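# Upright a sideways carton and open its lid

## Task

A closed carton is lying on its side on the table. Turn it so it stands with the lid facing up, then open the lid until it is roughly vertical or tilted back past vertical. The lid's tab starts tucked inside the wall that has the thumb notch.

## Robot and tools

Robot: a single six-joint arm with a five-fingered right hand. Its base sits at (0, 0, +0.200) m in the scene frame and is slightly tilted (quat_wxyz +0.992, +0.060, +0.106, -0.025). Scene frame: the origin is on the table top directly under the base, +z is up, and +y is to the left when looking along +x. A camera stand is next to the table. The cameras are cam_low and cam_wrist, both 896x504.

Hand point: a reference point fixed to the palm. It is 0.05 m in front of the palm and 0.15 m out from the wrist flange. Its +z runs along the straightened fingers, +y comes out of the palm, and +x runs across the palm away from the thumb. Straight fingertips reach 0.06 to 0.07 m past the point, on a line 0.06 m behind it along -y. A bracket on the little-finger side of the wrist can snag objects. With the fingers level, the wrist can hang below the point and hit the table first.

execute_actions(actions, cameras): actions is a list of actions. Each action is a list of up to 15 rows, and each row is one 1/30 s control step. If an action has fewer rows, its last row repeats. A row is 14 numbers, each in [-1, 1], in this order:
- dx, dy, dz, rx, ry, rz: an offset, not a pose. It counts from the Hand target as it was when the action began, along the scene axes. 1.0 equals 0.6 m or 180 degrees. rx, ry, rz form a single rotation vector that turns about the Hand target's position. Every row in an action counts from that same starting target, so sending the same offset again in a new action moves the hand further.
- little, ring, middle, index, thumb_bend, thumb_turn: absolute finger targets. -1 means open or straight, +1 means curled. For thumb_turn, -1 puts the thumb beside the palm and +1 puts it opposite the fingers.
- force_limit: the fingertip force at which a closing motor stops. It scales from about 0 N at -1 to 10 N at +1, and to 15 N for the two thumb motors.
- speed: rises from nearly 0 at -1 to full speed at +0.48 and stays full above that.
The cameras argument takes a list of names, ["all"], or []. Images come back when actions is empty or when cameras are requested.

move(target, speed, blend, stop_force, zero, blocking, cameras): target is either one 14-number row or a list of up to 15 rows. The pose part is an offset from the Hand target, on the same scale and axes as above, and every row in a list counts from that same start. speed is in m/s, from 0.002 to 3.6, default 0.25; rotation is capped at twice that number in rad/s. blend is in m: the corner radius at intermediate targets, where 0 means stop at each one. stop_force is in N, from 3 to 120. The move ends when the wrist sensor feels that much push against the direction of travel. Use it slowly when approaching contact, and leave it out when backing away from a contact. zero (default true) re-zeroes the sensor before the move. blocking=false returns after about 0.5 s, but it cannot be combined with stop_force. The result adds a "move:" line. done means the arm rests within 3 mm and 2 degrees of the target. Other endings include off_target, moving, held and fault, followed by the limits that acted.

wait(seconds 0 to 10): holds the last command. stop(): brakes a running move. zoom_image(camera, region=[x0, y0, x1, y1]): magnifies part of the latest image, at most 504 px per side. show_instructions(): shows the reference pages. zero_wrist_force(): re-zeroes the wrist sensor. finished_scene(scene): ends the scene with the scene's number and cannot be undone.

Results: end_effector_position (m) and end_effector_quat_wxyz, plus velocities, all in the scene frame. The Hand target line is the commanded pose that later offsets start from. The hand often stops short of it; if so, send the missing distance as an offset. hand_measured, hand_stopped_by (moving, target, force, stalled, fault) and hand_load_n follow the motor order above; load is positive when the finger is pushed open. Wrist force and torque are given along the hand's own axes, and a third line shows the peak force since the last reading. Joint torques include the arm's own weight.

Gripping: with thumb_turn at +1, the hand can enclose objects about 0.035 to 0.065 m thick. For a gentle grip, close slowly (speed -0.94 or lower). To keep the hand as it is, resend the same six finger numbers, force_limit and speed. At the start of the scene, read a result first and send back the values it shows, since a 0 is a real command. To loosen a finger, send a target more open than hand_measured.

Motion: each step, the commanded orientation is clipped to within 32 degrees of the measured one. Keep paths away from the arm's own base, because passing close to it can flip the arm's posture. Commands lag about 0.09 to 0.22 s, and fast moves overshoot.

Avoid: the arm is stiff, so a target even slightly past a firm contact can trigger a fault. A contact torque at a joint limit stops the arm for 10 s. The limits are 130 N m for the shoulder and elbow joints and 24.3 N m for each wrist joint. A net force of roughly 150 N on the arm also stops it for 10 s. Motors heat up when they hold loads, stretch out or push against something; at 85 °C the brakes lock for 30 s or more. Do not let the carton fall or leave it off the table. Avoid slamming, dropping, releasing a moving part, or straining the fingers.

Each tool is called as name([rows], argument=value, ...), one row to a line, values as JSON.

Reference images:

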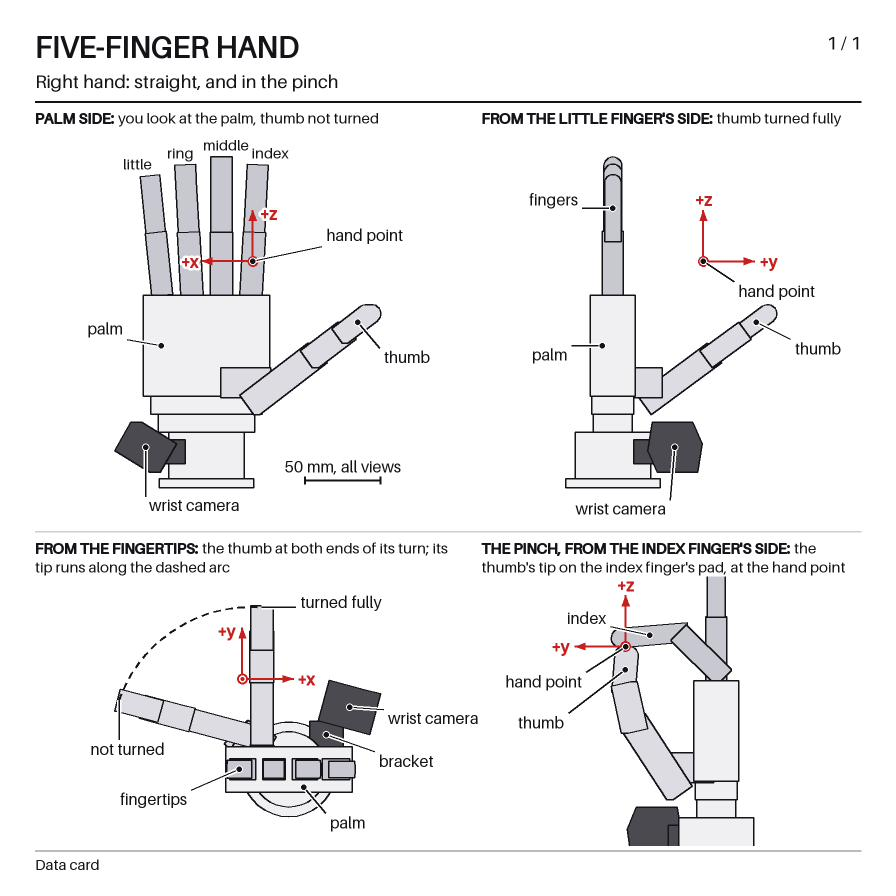

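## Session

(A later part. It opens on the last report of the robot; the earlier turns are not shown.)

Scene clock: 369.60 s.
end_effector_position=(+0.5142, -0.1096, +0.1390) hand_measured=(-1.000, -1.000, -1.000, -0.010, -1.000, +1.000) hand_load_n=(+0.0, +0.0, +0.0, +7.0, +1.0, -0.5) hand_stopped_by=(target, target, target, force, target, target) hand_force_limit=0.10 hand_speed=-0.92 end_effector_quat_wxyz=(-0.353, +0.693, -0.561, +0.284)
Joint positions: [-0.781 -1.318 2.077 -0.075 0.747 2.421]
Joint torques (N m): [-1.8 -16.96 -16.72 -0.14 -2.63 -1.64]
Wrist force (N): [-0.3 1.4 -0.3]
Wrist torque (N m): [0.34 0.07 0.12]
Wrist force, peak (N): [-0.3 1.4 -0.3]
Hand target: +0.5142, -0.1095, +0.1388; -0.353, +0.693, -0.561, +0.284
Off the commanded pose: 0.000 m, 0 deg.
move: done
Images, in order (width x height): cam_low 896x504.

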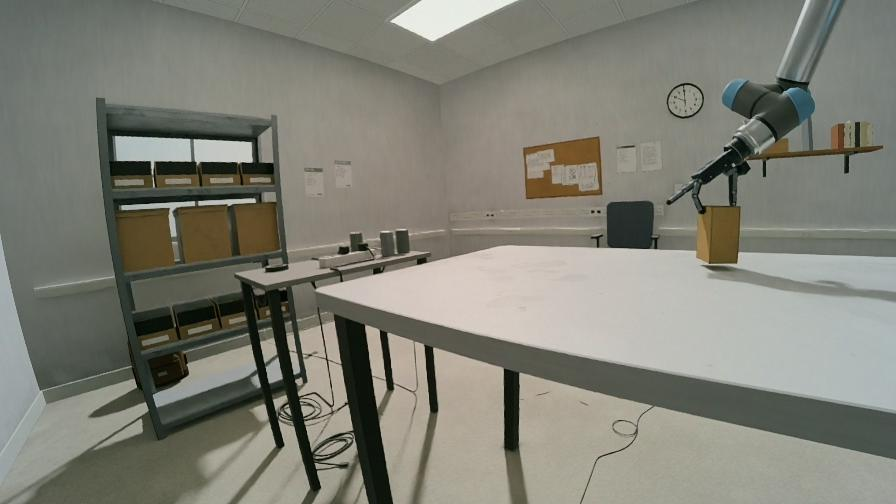

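move([
  [0,0,-0.006,0,0,0,-1,-1,-1,-0.024,-1,1,0.1,-0.92],
  [0,0,-0.006,0,0,0,-1,-1,-1,-0.028,-1,1,0.1,-0.92],
  [0,0,-0.006,0,0,0,-1,-1,-1,-0.031,-1,1,0.1,-0.92],
  [0,0,-0.006,0,0,0,-1,-1,-1,-0.034,-1,1,0.1,-0.92],
  [0,0,-0.006,0,0,0,-1,-1,-1,-0.037,-1,1,0.1,-0.92],
  [0,0,-0.006,0,0,0,-1,-1,-1,-0.04,-1,1,0.1,-0.92],
], speed=0.05, cameras=["cam_low"])

zoom_image(camera="cam_low", region=[680, 195, 760, 275])

Scene clock: 375.63 s.
end_effector_position=(+0.5142, -0.1095, +0.1352) hand_measured=(-1.000, -1.000, -1.000, -0.040, -1.000, +1.000) hand_load_n=(+0.0, +0.0, +0.0, +0.0, +0.0, +0.0) hand_stopped_by=(target, target, target, target, target, target) hand_force_limit=0.10 hand_speed=-0.92 end_effector_quat_wxyz=(-0.353, +0.693, -0.561, +0.284)
Joint positions: [-0.78 -1.31 2.078 -0.085 0.747 2.422]
Joint torques (N m): [-0.09 -41.97 -13.01 0.9 -1 -0.22]
Wrist force (N): [-0.2 1.0 -0.5]
Wrist torque (N m): [0.29 0.04 0.07]
Wrist force, peak (N): [-0.6 1.2 -0.8]
Hand target: +0.5142, -0.1095, +0.1352; -0.353, +0.693, -0.561, +0.284
Off the commanded pose: 0.000 m, 0 deg.
move: done
Images, in order (width x height): cam_low 896x504.

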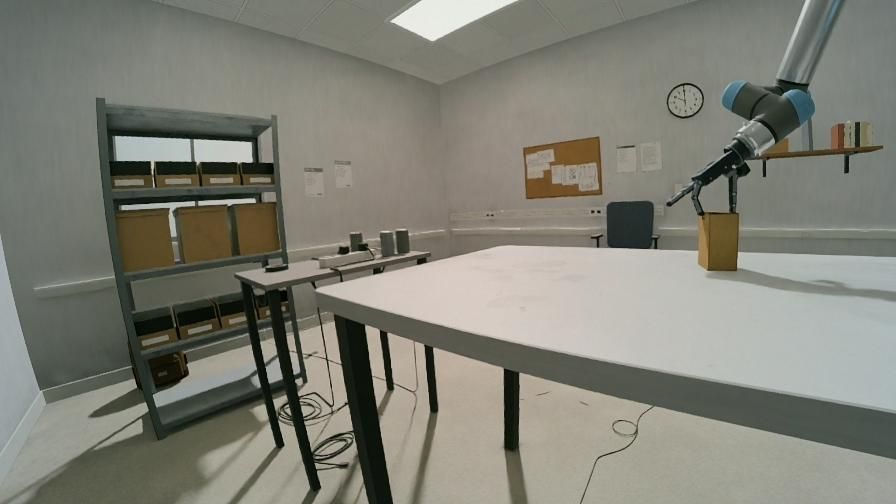

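Scaled by 6.300 from the camera's 896x504 image, which has a finer 1280x720 frame.

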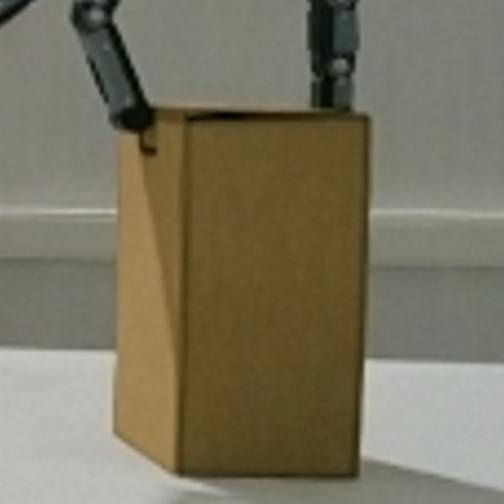

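move([
  [0,0,0,0,0,0,-1,-1,-1,-0.11,-1,1,-0.1,-0.92],
  [0,0,-0.0167,0,0,0,-1,-1,-1,-0.11,-1,1,-0.1,-0.92],
  [0,0,-0.0167,0,0,0,-1,-1,-1,0.5,-1,1,-0.1,-0.92],
  [0,0,0.002,0,0,0,-1,-1,-1,0.5,-1,1,-0.1,-0.92],
], speed=0.08, cameras=[])

move([
  [0,0,0,0,0,0,-1,-1,-1,-0.022,-1,1,-0.1,-0.92],
  [0,0,0,0,0,0,-1,-1,-1,-0.026,-1,1,-0.1,-0.92],
  [0,0,0,0,0,0,-1,-1,-1,-0.03,-1,1,-0.1,-0.92],
  [0,0,0,0,0,0,-1,-1,-1,-0.033,-1,1,-0.1,-0.92],
  [0,0,0,0,0,0,-1,-1,-1,-0.037,-1,1,-0.1,-0.92],
  [0,0,0,0,0,0,-1,-1,-1,-0.042,-1,1,-0.1,-0.92],
], cameras=["cam_low"])

zoom_image(camera="cam_low", region=[680, 195, 760, 275])

Scene clock: 381.17 s.
end_effector_position=(+0.5142, -0.1095, +0.1366) hand_measured=(-1.000, -1.000, -1.000, +0.000, -1.000, +1.000) hand_load_n=(+0.0, +0.0, +0.0, +0.0, +0.5, -1.5) hand_stopped_by=(target, target, target, force, target, target) hand_force_limit=-0.10 hand_speed=-0.92 end_effector_quat_wxyz=(-0.353, +0.693, -0.561, +0.284) end_effector_velocity=(+0.000, +0.000, -0.001) end_effector_angular_velocity=(-0.002, -0.002, +0.000)
Joint positions: [-0.78 -1.313 2.077 -0.081 0.747 2.422]
Joint velocities: [0 0.003 0.001 -0.006 0 0]
Joint torques (N m): [-3.92 -17.91 -18.8 -0.01 -2.89 -1.83]
Wrist force (N): [-0.3 1.1 -0.6]
Wrist torque (N m): [0.31 0.07 0.11]
Wrist force, peak (N): [-0.5 1.3 -0.5]
Hand target: +0.5142, -0.1095, +0.1364; -0.353, +0.693, -0.561, +0.284
Off the commanded pose: 0.000 m, 0 deg.
move: done
No camera images: "cameras" was empty.

Scene clock: 384.17 s.
end_effector_position=(+0.5142, -0.1095, +0.1364) hand_measured=(-1.000, -1.000, -1.000, -0.042, -1.000, +1.000) hand_load_n=(+0.0, +0.0, -0.5, +0.0, +0.0, +0.0) hand_stopped_by=(target, target, target, target, target, target) hand_force_limit=-0.10 hand_speed=-0.92 end_effector_quat_wxyz=(-0.353, +0.693, -0.561, +0.284)
Joint positions: [-0.78 -1.313 2.077 -0.081 0.747 2.422]
Joint torques (N m): [11.27 -17.61 -0.99 -0.23 0.83 2.07]
Wrist force (N): [-0.3 0.7 -1.1]
Wrist torque (N m): [0.29 0.06 0.11]
Wrist force, peak (N): [-0.5 0.7 -1.1]
Hand target: +0.5142, -0.1095, +0.1364; -0.353, +0.693, -0.561, +0.284
Off the commanded pose: 0.000 m, 0 deg.
move: done
Images, in order (width x height): cam_low 896x504.

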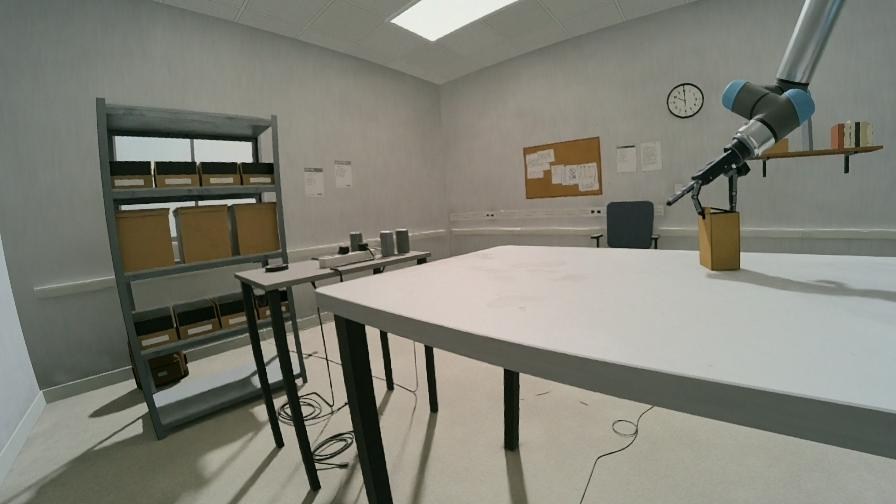

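Scaled by 6.300 from the camera's 896x504 image, which has a finer 1280x720 frame.

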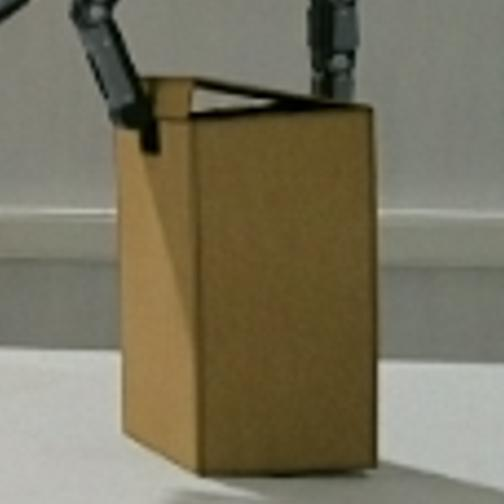

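move([
  [0,0,0,0,0,0,-1,-1,-1,0.1,-1,1,-0.8,-0.92],
  [0,0,0.02,0,0,0,-1,-1,-1,0.1,-1,1,-0.8,-0.92],
], speed=0.04, cameras=["cam_low"])

zoom_image(camera="cam_low", region=[680, 195, 760, 275])

Scene clock: 388.53 s.
end_effector_position=(+0.5142, -0.1096, +0.1486) hand_measured=(-1.000, -1.000, -1.000, +0.070, -1.000, +1.000) hand_load_n=(+0.0, +0.0, -0.5, +1.0, +0.0, -0.5) hand_stopped_by=(target, target, target, force, target, target) hand_force_limit=-0.80 hand_speed=-0.92 end_effector_quat_wxyz=(-0.353, +0.693, -0.561, +0.284) end_effector_velocity=(+0.001, -0.001, -0.001) end_effector_angular_velocity=(-0.001, -0.002, +0.000)
Joint positions: [-0.783 -1.34 2.074 -0.049 0.745 2.419]
Joint velocities: [0 0.004 -0.001 -0.005 0 0]
Joint torques (N m): [-2.82 -18.23 -17.37 -0.26 -2.67 -1.69]
Wrist force (N): [-0.4 1.0 -0.4]
Wrist torque (N m): [0.28 0.08 0.11]
Wrist force, peak (N): [-0.5 1.4 -0.3]
Hand target: +0.5142, -0.1095, +0.1484; -0.353, +0.693, -0.561, +0.284
Off the commanded pose: 0.000 m, 0 deg.
move: done
Images, in order (width x height): cam_low 896x504.

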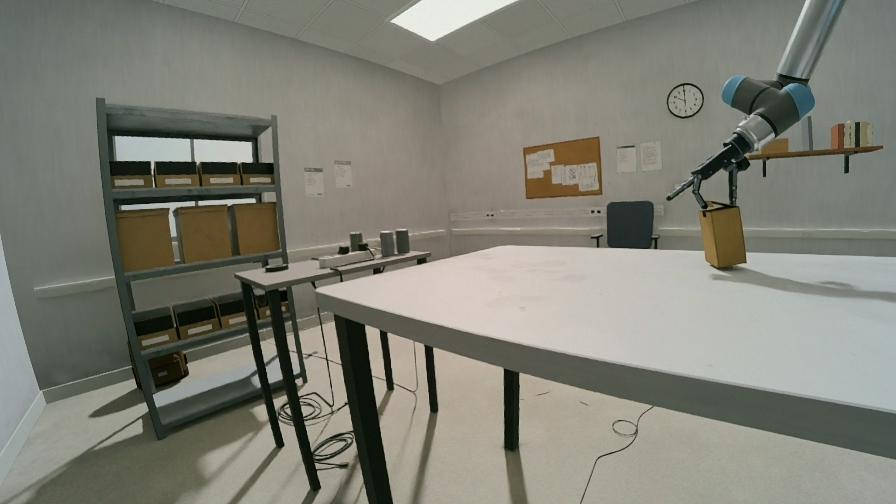

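Scaled by 6.300 from the camera's 896x504 image, which has a finer 1280x720 frame.

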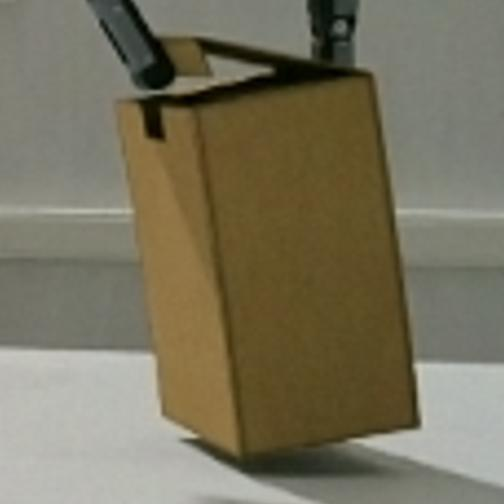

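move([
  [0,0,-0.012,0,0,0,-1,-1,-1,0.1,-1,1,-0.8,-0.92],
  [0,0,-0.012,0,0,0,-1,-1,-1,0.055,-1,1,-0.8,-0.92],
  [0,0,-0.012,0,0,0,-1,-1,-1,0.04,-1,1,-0.8,-0.92],
  [0,0,-0.012,0,0,0,-1,-1,-1,0.02,-1,1,-0.8,-0.92],
], speed=0.06, cameras=["cam_low"])

zoom_image(camera="cam_low", region=[680, 195, 760, 275])

Scene clock: 393.20 s.
end_effector_position=(+0.5142, -0.1095, +0.1412) hand_measured=(-1.000, -1.000, -1.000, +0.020, -1.000, +1.000) hand_load_n=(+0.0, +0.0, -0.5, +0.5, +0.0, +0.0) hand_stopped_by=(target, target, target, target, target, target) hand_force_limit=-0.80 hand_speed=-0.92 end_effector_quat_wxyz=(-0.353, +0.693, -0.561, +0.284)
Joint positions: [-0.781 -1.323 2.076 -0.069 0.747 2.421]
Joint torques (N m): [-3.03 -43.63 -18.02 2.63 -1 -0.89]
Wrist force (N): [-0.4 0.7 -0.9]
Wrist torque (N m): [0.27 0.09 0.00]
Wrist force, peak (N): [-0.2 0.0 -2.1]
Hand target: +0.5142, -0.1095, +0.1412; -0.353, +0.693, -0.561, +0.284
Off the commanded pose: 0.000 m, 0 deg.
move: done
Images, in order (width x height): cam_low 896x504.

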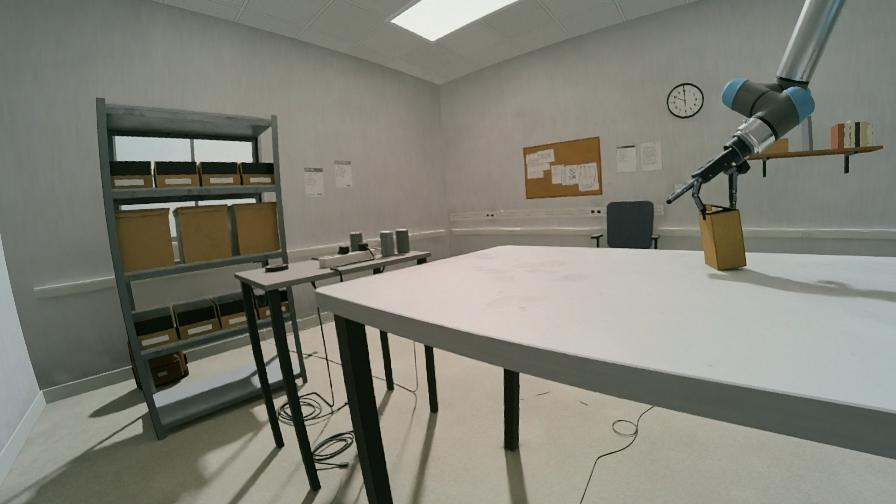

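Scaled by 6.300 from the camera's 896x504 image, which has a finer 1280x720 frame.

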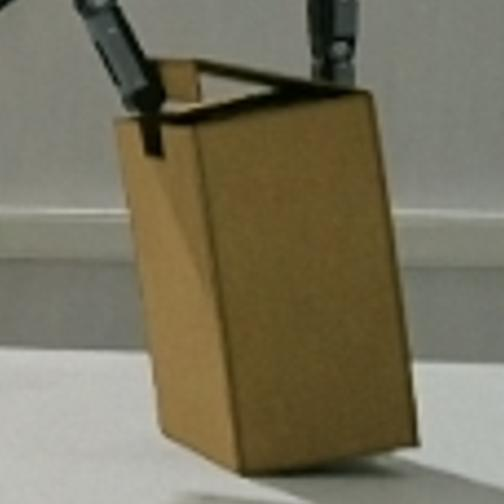

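move([
  [0,0,-0.006,0,0,0,-1,-1,-1,0.0,-1,1,-0.8,-0.92],
  [0,0,-0.006,0,0,0,-1,-1,-1,-0.02,-1,1,-0.8,-0.92],
  [0,0,-0.006,0,0,0,-1,-1,-1,-0.05,-1,1,-0.8,-0.92],
], speed=0.06, cameras=["cam_low"])

zoom_image(camera="cam_low", region=[680, 195, 760, 275])

Scene clock: 396.40 s.
end_effector_position=(+0.5142, -0.1095, +0.1376) hand_measured=(-1.000, -1.000, -1.000, -0.050, -1.000, +1.000) hand_load_n=(-0.5, +0.0, -0.5, +0.0, +0.0, +0.0) hand_stopped_by=(target, target, target, target, target, target) hand_force_limit=-0.80 hand_speed=-0.92 end_effector_quat_wxyz=(-0.353, +0.693, -0.561, +0.284)
Joint positions: [-0.781 -1.315 2.077 -0.078 0.747 2.422]
Joint torques (N m): [11.73 -43.31 0.21 2.72 0.87 1.36]
Wrist force (N): [-0.3 0.7 -0.8]
Wrist torque (N m): [0.27 0.06 0.02]
Wrist force, peak (N): [-0.2 0.4 -1.8]
Hand target: +0.5142, -0.1095, +0.1376; -0.353, +0.693, -0.561, +0.284
Off the commanded pose: 0.000 m, 0 deg.
move: done
Images, in order (width x height): cam_low 896x504.

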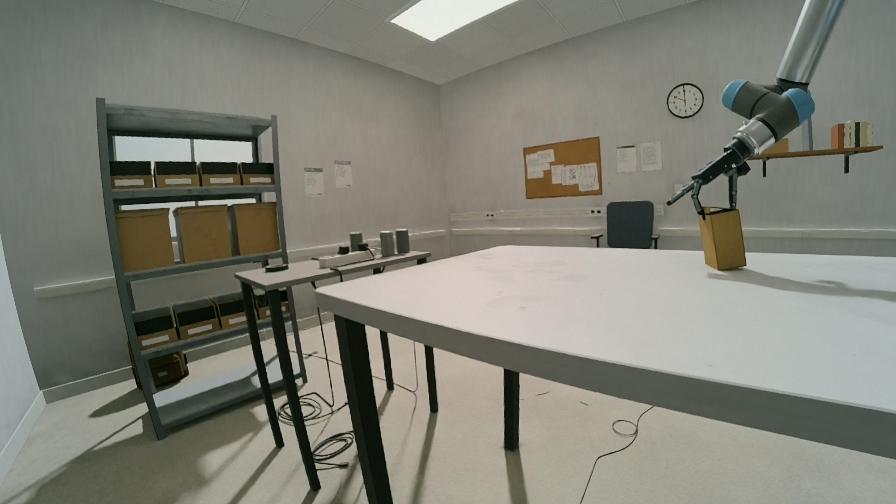

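Scaled by 6.300 from the camera's 896x504 image, which has a finer 1280x720 frame.

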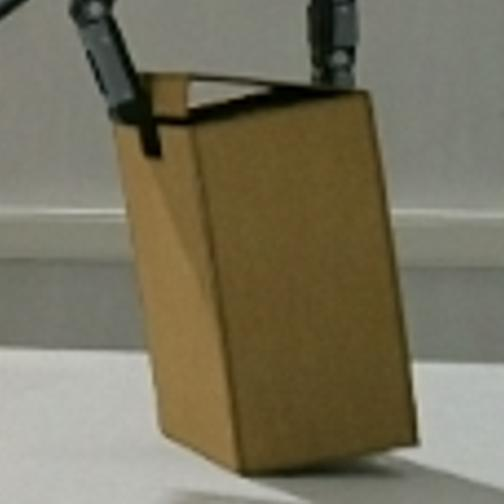

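move(target=[-0.02,-0.004,0,0,0,0,-1,-1,-1,-0.1,-1,1,-0.8,-0.92], speed=0.06, cameras=["cam_low"])

zoom_image(camera="cam_low", region=[680, 195, 760, 275])

Scene clock: 399.90 s.
end_effector_position=(+0.5021, -0.1118, +0.1377) hand_measured=(-1.000, -1.000, -1.000, -0.100, -1.000, +1.000) hand_load_n=(-0.5, +0.0, +0.0, +0.0, +0.0, +0.0) hand_stopped_by=(target, target, target, target, target, target) hand_force_limit=-0.80 hand_speed=-0.92 end_effector_quat_wxyz=(-0.353, +0.693, -0.561, +0.284) end_effector_velocity=(+0.001, +0.000, +0.000) end_effector_angular_velocity=(+0.000, +0.000, -0.002)
Joint positions: [-0.813 -1.325 2.103 -0.072 0.722 2.39]
Joint velocities: [0.003 0 -0.003 -0.001 0.003 0.006]
Joint torques (N m): [11.56 -25.78 -20.39 0.96 1.47 2.29]
Wrist force (N): [-0.4 0.8 -0.8]
Wrist torque (N m): [0.30 0.08 0.09]
Wrist force, peak (N): [-0.3 1.1 -1.1]
Hand target: +0.5022, -0.1119, +0.1376; -0.353, +0.693, -0.561, +0.284
Off the commanded pose: 0.000 m, 0 deg.
move: done
Images, in order (width x height): cam_low 896x504.

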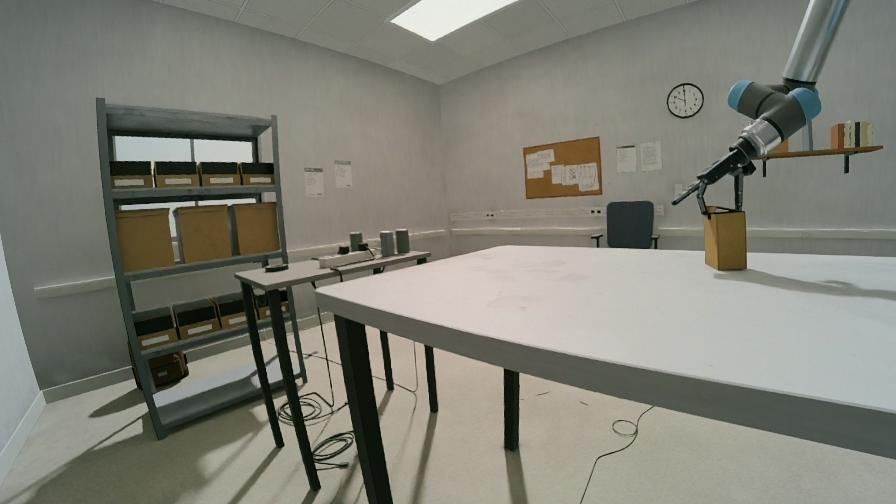

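Scaled by 6.300 from the camera's 896x504 image, which has a finer 1280x720 frame.

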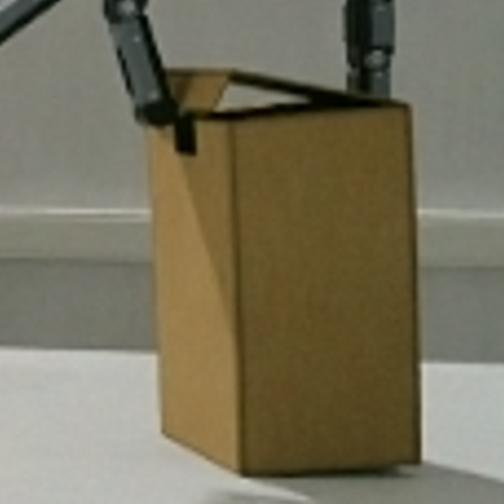

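move([
  [0,0,0.016,0,0,0,-1,-1,-1,-0.1,-1,1,-0.5,-0.92],
  [0,0,0.016,0,0,0,-1,-1,-1,0.3,-1,1,-0.5,-0.92],
], speed=0.06, cameras=["cam_low"])

zoom_image(camera="cam_low", region=[680, 195, 760, 275])

Scene clock: 405.50 s.
end_effector_position=(+0.5022, -0.1119, +0.1472) hand_measured=(-1.000, -1.000, -1.000, +0.296, -1.000, +1.000) hand_load_n=(+0.0, +0.0, +0.0, +3.0, +0.5, +0.0) hand_stopped_by=(target, target, target, force, target, target) hand_force_limit=-0.50 hand_speed=-0.92 end_effector_quat_wxyz=(-0.353, +0.693, -0.561, +0.284)
Joint positions: [-0.815 -1.347 2.1 -0.045 0.72 2.388]
Joint torques (N m): [10.77 -16.74 -1 -0.03 0.82 1.94]
Wrist force (N): [-0.3 -1.3 -2.5]
Wrist torque (N m): [0.13 0.09 0.10]
Wrist force, peak (N): [-0.5 -1.7 -2.7]
Hand target: +0.5022, -0.1119, +0.1472; -0.353, +0.693, -0.561, +0.284
Off the commanded pose: 0.000 m, 0 deg.
move: done
Images, in order (width x height): cam_low 896x504.

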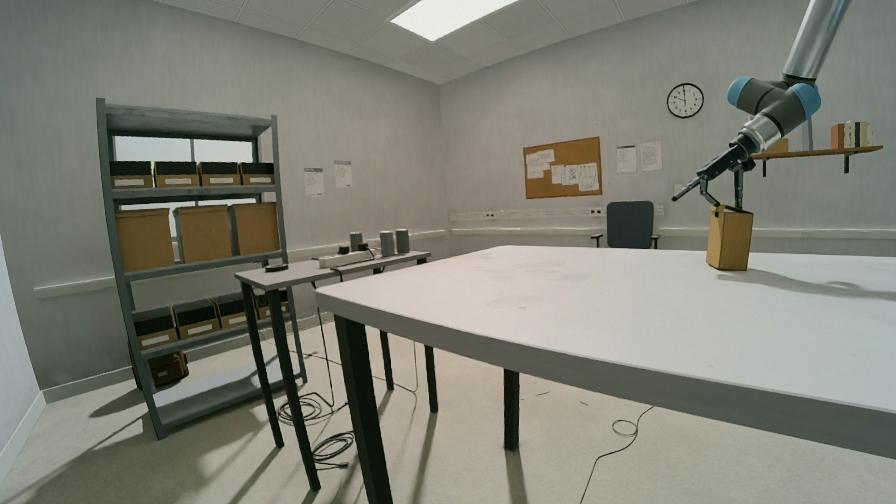

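Scaled by 6.300 from the camera's 896x504 image, which has a finer 1280x720 frame.

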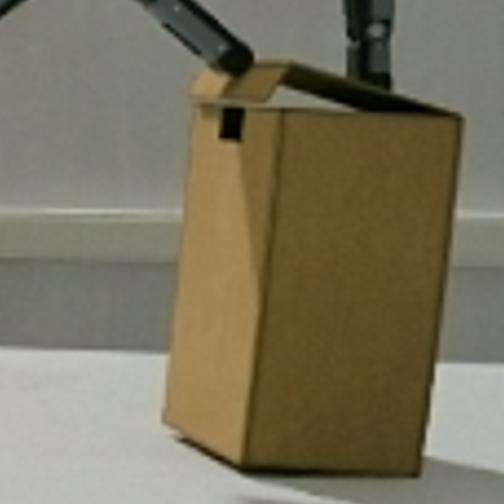

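move([
  [0,0,0,0,0,0,-1,-1,-1,-0.3,-1,1,-0.5,-0.92],
  [-0.015,0,0.06,0,0,0,-1,-1,-1,-0.3,-1,1,-0.5,-0.92],
], speed=0.1, cameras=["cam_low","cam_wrist"])

zoom_image(camera="cam_low", region=[680, 195, 760, 275])

Scene clock: 411.30 s.
end_effector_position=(+0.4932, -0.1119, +0.1832) hand_measured=(-1.000, -1.000, -1.000, -0.300, -1.000, +1.000) hand_load_n=(+0.0, +0.0, +0.0, +0.0, +0.0, +0.0) hand_stopped_by=(target, target, target, target, target, target) hand_force_limit=-0.50 hand_speed=-0.92 end_effector_quat_wxyz=(-0.353, +0.693, -0.561, +0.284)
Joint positions: [-0.847 -1.437 2.107 0.062 0.696 2.356]
Joint torques (N m): [11.1 -21.26 -11.45 1.93 1.57 2.2]
Wrist force (N): [-0.3 0.8 -0.8]
Wrist torque (N m): [0.31 0.07 0.10]
Wrist force, peak (N): [-0.5 -1.8 -2.7]
Hand target: +0.4932, -0.1119, +0.1832; -0.353, +0.693, -0.561, +0.284
Off the commanded pose: 0.000 m, 0 deg.
move: done

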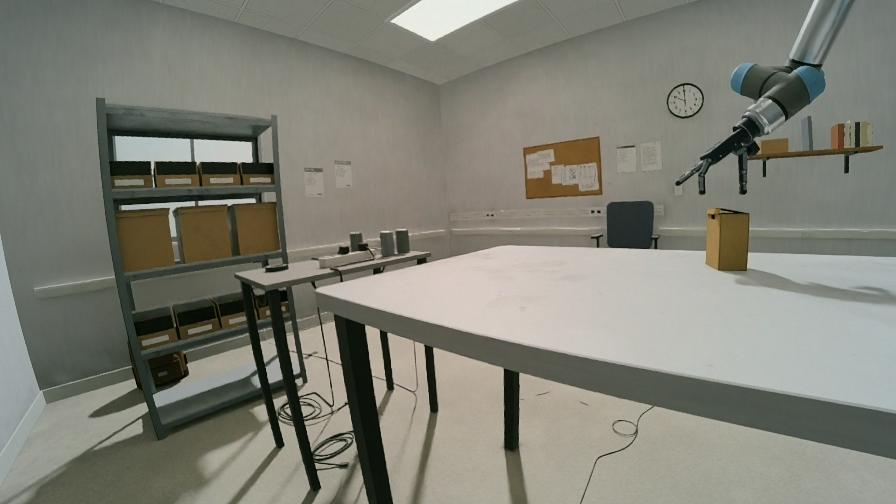

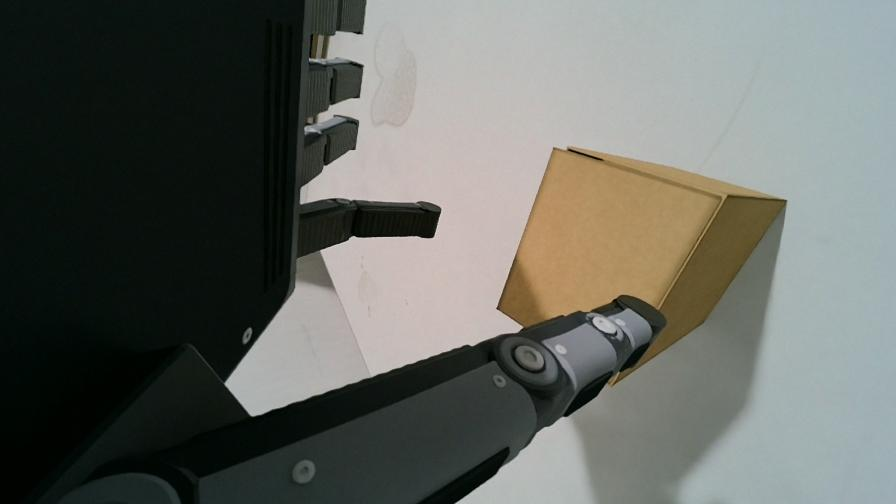

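Scaled by 6.300 from the camera's 896x504 image, which has a finer 1280x720 frame.

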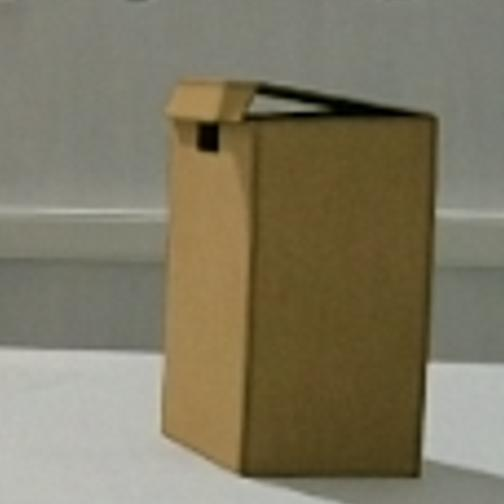

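move([
  [0.008,0,0,0,0,0,-1,-1,-1,-0.45,-1,1,-0.8,-0.92],
  [0.008,0,-0.085,0,0,0,-1,-1,-1,-0.45,-1,1,-0.8,-0.92],
  [0.008,0,-0.085,0,0,0,-1,-1,-1,0.0,-1,1,-0.8,-0.92],
], speed=0.08, cameras=["cam_low"])

zoom_image(camera="cam_low", region=[680, 195, 760, 275])

Scene clock: 435.70 s.
end_effector_position=(+0.4979, -0.1115, +0.1378) hand_measured=(-1.000, -1.000, -1.000, -0.450, -1.000, +1.000) hand_load_n=(+0.0, +0.0, +0.0, +0.0, +0.0, +0.0) hand_stopped_by=(target, target, target, target, target, target) hand_force_limit=-0.80 hand_speed=-0.92 end_effector_quat_wxyz=(-0.354, +0.693, -0.561, +0.284)
Joint positions: [-0.823 -1.329 2.114 -0.07 0.713 2.38]
Joint torques (N m): [1.94 -29.95 -9.85 1.34 -0.88 0.08]
Wrist force (N): [-0.5 1.4 -0.8]
Wrist torque (N m): [0.39 0.08 0.06]
Wrist force, peak (N): [-4.0 -85.6 -74.0]
Hand target: +0.4979, -0.1115, +0.1378; -0.354, +0.693, -0.561, +0.284 (not the last commanded pose)
Off the commanded pose: 0.006 m, 0 deg.
FORCE FAULT: contact force on the arm reached its limit, and the arm stopped for 10 seconds. The contact can be on any part of the arm, not only on its tool. That time counts as 20 of the actions that you can send in this scene. The arm's remaining commands of this call were not run. The arm's target is now where it stood when the stop ended, not its last command. The arm accepts commands again.
move: fault; path passed 2 of 3 targets; target 3's new numbers were not sent
Images, in order (width x height): cam_low 896x504.

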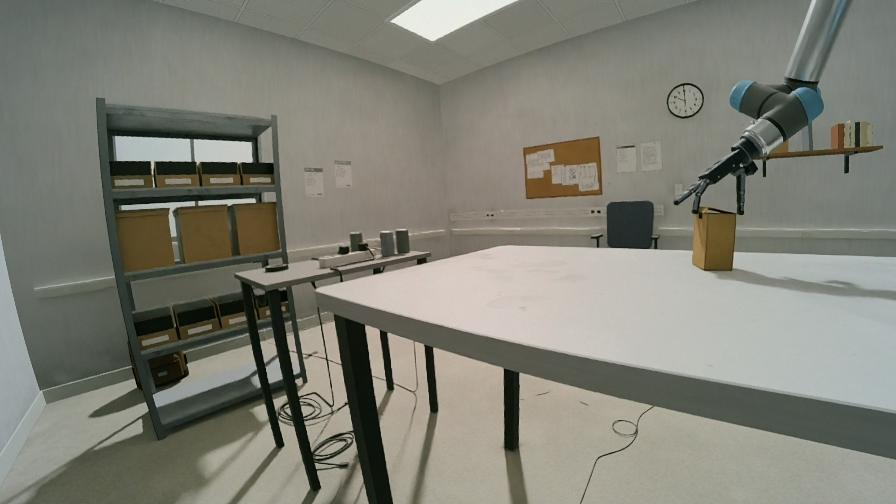

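Scaled by 6.300 from the camera's 896x504 image, which has a finer 1280x720 frame.

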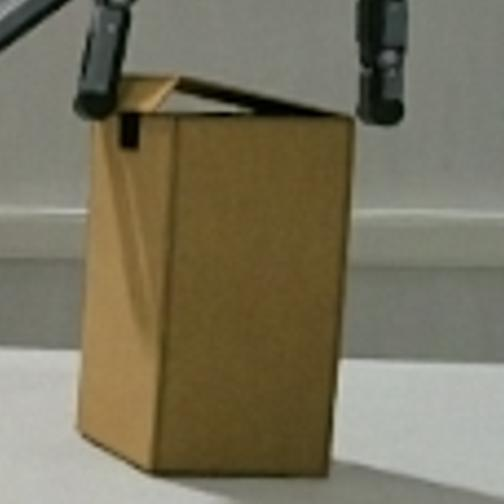

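move(target=[0,0,-0.02,0,0,0,-1,-1,-1,-0.45,-1,1,-0.8,-0.92], speed=0.02, stop_force=4)

move(target=[0,0,0,0,0,0,-1,-1,-1,0.1,-1,1,-0.85,-0.92], cameras=["cam_low"])

zoom_image(camera="cam_low", region=[680, 195, 760, 275])

Scene clock: 439.07 s.
end_effector_position=(+0.4979, -0.1115, +0.1258) hand_measured=(-1.000, -1.000, -1.000, -0.450, -1.000, +1.000) hand_load_n=(+0.0, -0.5, +0.0, +0.0, +0.0, +0.0) hand_stopped_by=(target, target, target, target, target, target) hand_force_limit=-0.80 hand_speed=-0.92 end_effector_quat_wxyz=(-0.354, +0.693, -0.561, +0.284)
Joint positions: [-0.82 -1.3 2.116 -0.103 0.716 2.383]
Joint torques (N m): [-1.45 -43.12 -8.24 2.77 -0.87 -0.41]
Wrist force (N): [-0.4 1.4 -0.7]
Wrist torque (N m): [0.40 0.08 0.03]
Wrist force, peak (N): [-0.5 1.7 -0.7]
Hand target: +0.4979, -0.1115, +0.1258; -0.354, +0.693, -0.561, +0.284
Off the commanded pose: 0.000 m, 0 deg.
move: done

Scene clock: 441.00 s.
end_effector_position=(+0.4979, -0.1115, +0.1258) hand_measured=(-1.000, -1.000, -1.000, -0.076, -1.000, +1.000) hand_load_n=(+0.0, +0.0, +0.0, +0.5, +0.0, +0.0) hand_stopped_by=(target, target, target, force, target, target) hand_force_limit=-0.85 hand_speed=-0.92 end_effector_quat_wxyz=(-0.354, +0.693, -0.561, +0.284)
Joint positions: [-0.82 -1.3 2.116 -0.103 0.715 2.383]
Joint torques (N m): [-6.37 -42.73 -17.91 2.82 -2.57 -1.82]
Wrist force (N): [-0.6 1.7 -0.7]
Wrist torque (N m): [0.41 0.10 0.03]
Wrist force, peak (N): [-0.5 1.8 -0.9]
Hand target: +0.4979, -0.1115, +0.1258; -0.354, +0.693, -0.561, +0.284
Off the commanded pose: 0.000 m, 0 deg.
move: done
Images, in order (width x height): cam_low 896x504.

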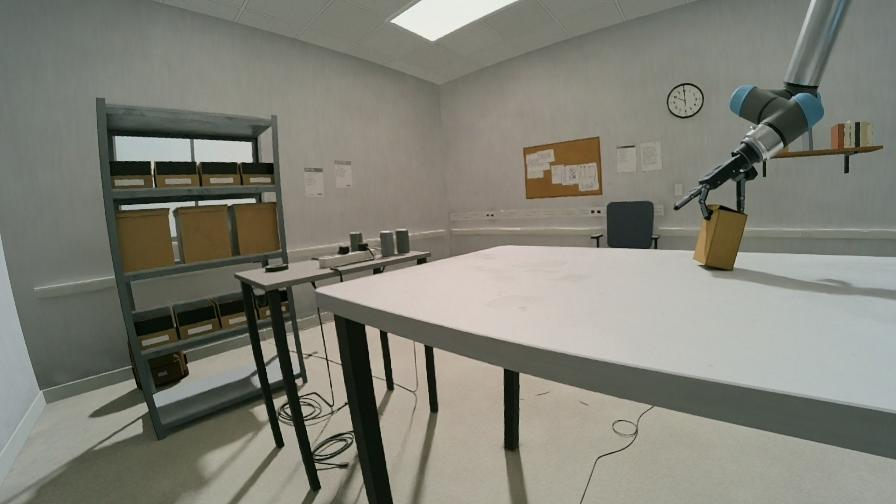

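Scaled by 6.300 from the camera's 896x504 image, which has a finer 1280x720 frame.

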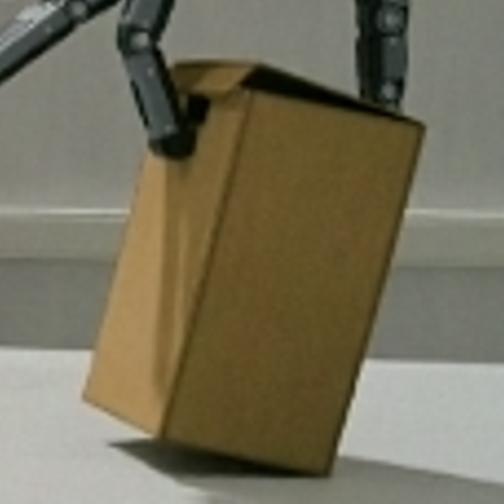

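move([
  [0.036,0.008,0,0,0,0,-1,-1,-1,0.1,-1,1,-0.85,-0.92],
  [0.036,0.008,0.02,0,0,0,-1,-1,-1,0.1,-1,1,-0.85,-0.92],
], speed=0.04, cameras=["cam_low"])

zoom_image(camera="cam_low", region=[680, 195, 760, 275])

Scene clock: 443.77 s.
end_effector_position=(+0.5196, -0.1068, +0.1379) hand_measured=(-1.000, -1.000, -1.000, -0.076, -1.000, +1.000) hand_load_n=(+0.0, +0.0, +0.0, +0.0, +0.0, +0.0) hand_stopped_by=(target, target, target, force, target, target) hand_force_limit=-0.85 hand_speed=-0.92 end_effector_quat_wxyz=(-0.354, +0.693, -0.561, +0.284) end_effector_velocity=(+0.001, -0.002, -0.001) end_effector_angular_velocity=(-0.004, -0.004, +0.001)
Joint positions: [-0.764 -1.312 2.067 -0.082 0.759 2.437]
Joint velocities: [0 0.003 -0.003 -0.005 0 -0.001]
Joint torques (N m): [-1.85 -17.16 -17.47 -0.24 -2.41 -1.46]
Wrist force (N): [-0.4 1.4 -0.7]
Wrist torque (N m): [0.40 0.07 0.14]
Wrist force, peak (N): [-0.5 1.9 -0.9]
Hand target: +0.5195, -0.1067, +0.1378; -0.354, +0.693, -0.561, +0.284
Off the commanded pose: 0.000 m, 0 deg.
move: done
Images, in order (width x height): cam_low 896x504.

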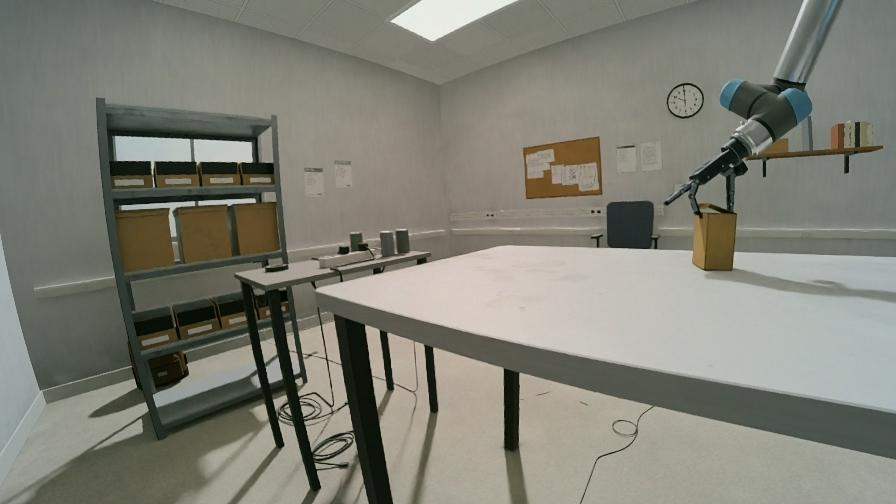

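Scaled by 6.300 from the camera's 896x504 image, which has a finer 1280x720 frame.

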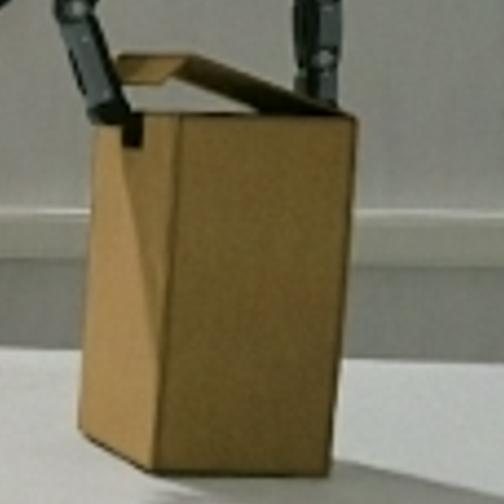

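move([
  [-0.008,-0.002,0.015,0,0,0,-1,-1,-1,0.1,-1,1,-0.85,-0.92],
  [-0.02,-0.004,0.05,0,0,0,-1,-1,-1,0.1,-1,1,-0.85,-0.92],
], speed=0.04, cameras=["cam_low"])

zoom_image(camera="cam_low", region=[680, 185, 760, 275])

Scene clock: 447.57 s.
end_effector_position=(+0.5075, -0.1092, +0.1678) hand_measured=(-1.000, -1.000, -1.000, -0.076, -1.000, +1.000) hand_load_n=(+0.0, +0.0, -0.5, +0.0, +0.0, +0.0) hand_stopped_by=(target, target, target, force, target, target) hand_force_limit=-0.85 hand_speed=-0.92 end_effector_quat_wxyz=(-0.354, +0.693, -0.561, +0.284)
Joint positions: [-0.803 -1.389 2.083 0.006 0.729 2.401]
Joint torques (N m): [11.07 -16.11 -10.97 -0.23 0.83 2.07]
Wrist force (N): [-0.5 1.4 -0.9]
Wrist torque (N m): [0.41 0.11 0.12]
Wrist force, peak (N): [-0.3 1.9 -0.3]
Hand target: +0.5075, -0.1091, +0.1678; -0.354, +0.693, -0.561, +0.284
Off the commanded pose: 0.000 m, 0 deg.
move: done
Images, in order (width x height): cam_low 896x504.

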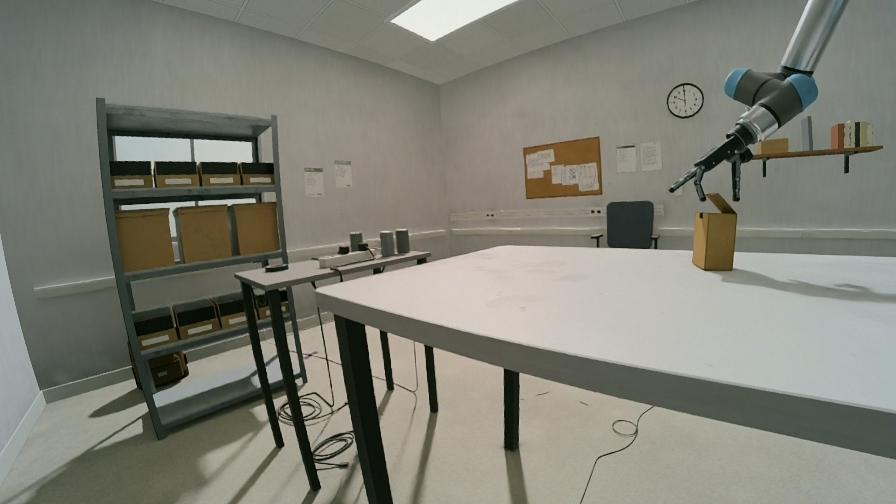

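Scaled by 5.600 from the camera's 896x504 image, which has a finer 1280x720 frame.

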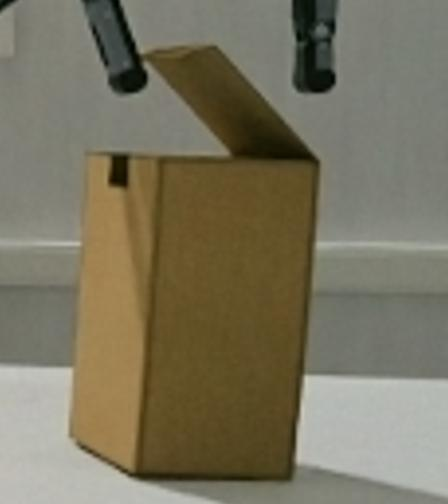

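move([
  [-0.02,-0.004,0.03,0,0,0,-1,-1,-1,0.1,-1,1,-0.85,-0.92],
  [-0.115,-0.024,0.04,0,0,0,-1,-1,-1,0.1,-1,1,-0.85,-0.92],
], speed=0.05, cameras=["cam_low"])

zoom_image(camera="cam_low", region=[680, 175, 780, 275])

Scene clock: 451.20 s.
end_effector_position=(+0.4385, -0.1235, +0.1918) hand_measured=(-1.000, -1.000, -1.000, -0.076, -1.000, +1.000) hand_load_n=(+0.0, +0.0, +0.0, +0.0, +0.0, +0.0) hand_stopped_by=(target, target, target, force, target, target) hand_force_limit=-0.85 hand_speed=-0.92 end_effector_quat_wxyz=(-0.354, +0.693, -0.561, +0.284)
Joint positions: [-1.04 -1.479 2.21 0.198 0.565 2.114]
Joint torques (N m): [2.38 -10.6 -21.83 1.15 1.14 0.57]
Wrist force (N): [-0.4 1.5 -0.7]
Wrist torque (N m): [0.40 0.09 0.04]
Wrist force, peak (N): [-0.5 1.8 -0.9]
Hand target: +0.4385, -0.1235, +0.1918; -0.354, +0.693, -0.561, +0.284
Off the commanded pose: 0.000 m, 0 deg.
move: done
Images, in order (width x height): cam_low 896x504.

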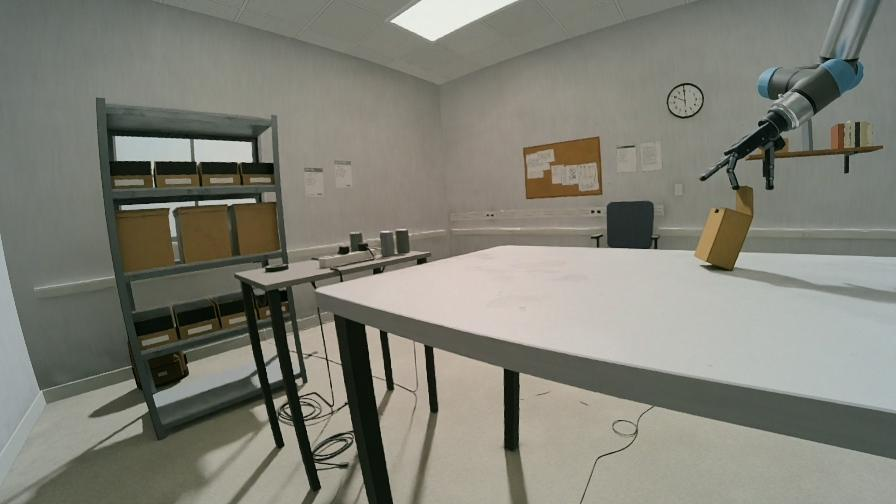

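Scaled by 5.040 from the camera's 896x504 image, which has a finer 1280x720 frame.

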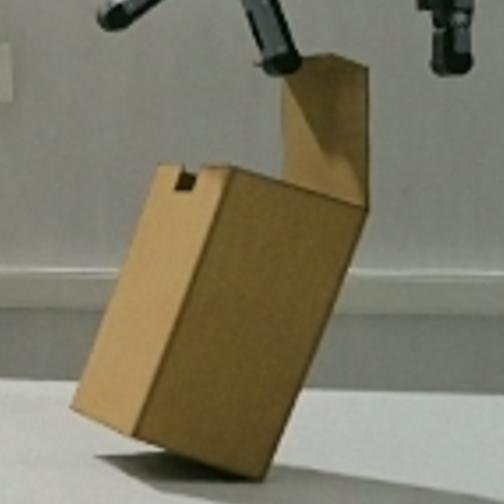

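move(target=[0.075,0.016,0,0,0,0,-1,-1,-1,0.1,-1,1,-0.85,-0.92], speed=0.05, cameras=["cam_low"])

zoom_image(camera="cam_low", region=[680, 175, 780, 275])

Scene clock: 457.33 s.
end_effector_position=(+0.4835, -0.1140, +0.1917) hand_measured=(-1.000, -1.000, -1.000, -0.076, -1.000, +1.000) hand_load_n=(+0.0, +0.0, +0.0, +0.0, +0.0, +0.0) hand_stopped_by=(target, target, target, force, target, target) hand_force_limit=-0.85 hand_speed=-0.92 end_effector_quat_wxyz=(-0.354, +0.693, -0.561, +0.284)
Joint positions: [-0.881 -1.461 2.121 0.102 0.671 2.32]
Joint torques (N m): [-5.92 -38.39 -1.33 2.91 -3.43 -2.01]
Wrist force (N): [-0.6 1.3 -0.6]
Wrist torque (N m): [0.38 0.11 0.13]
Wrist force, peak (N): [-0.4 1.7 -1.1]
Hand target: +0.4835, -0.1139, +0.1918; -0.354, +0.693, -0.561, +0.284
Off the commanded pose: 0.000 m, 0 deg.
move: done
Images, in order (width x height): cam_low 896x504.

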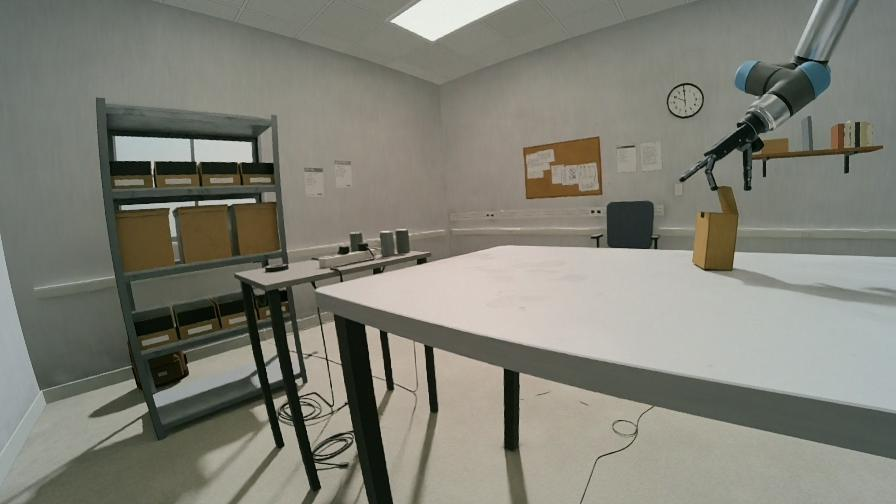

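Scaled by 5.040 from the camera's 896x504 image, which has a finer 1280x720 frame.

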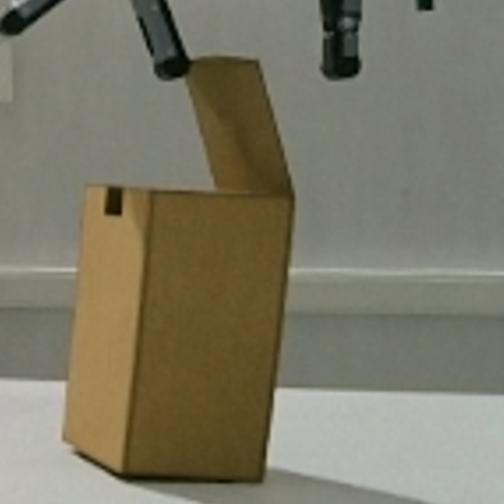

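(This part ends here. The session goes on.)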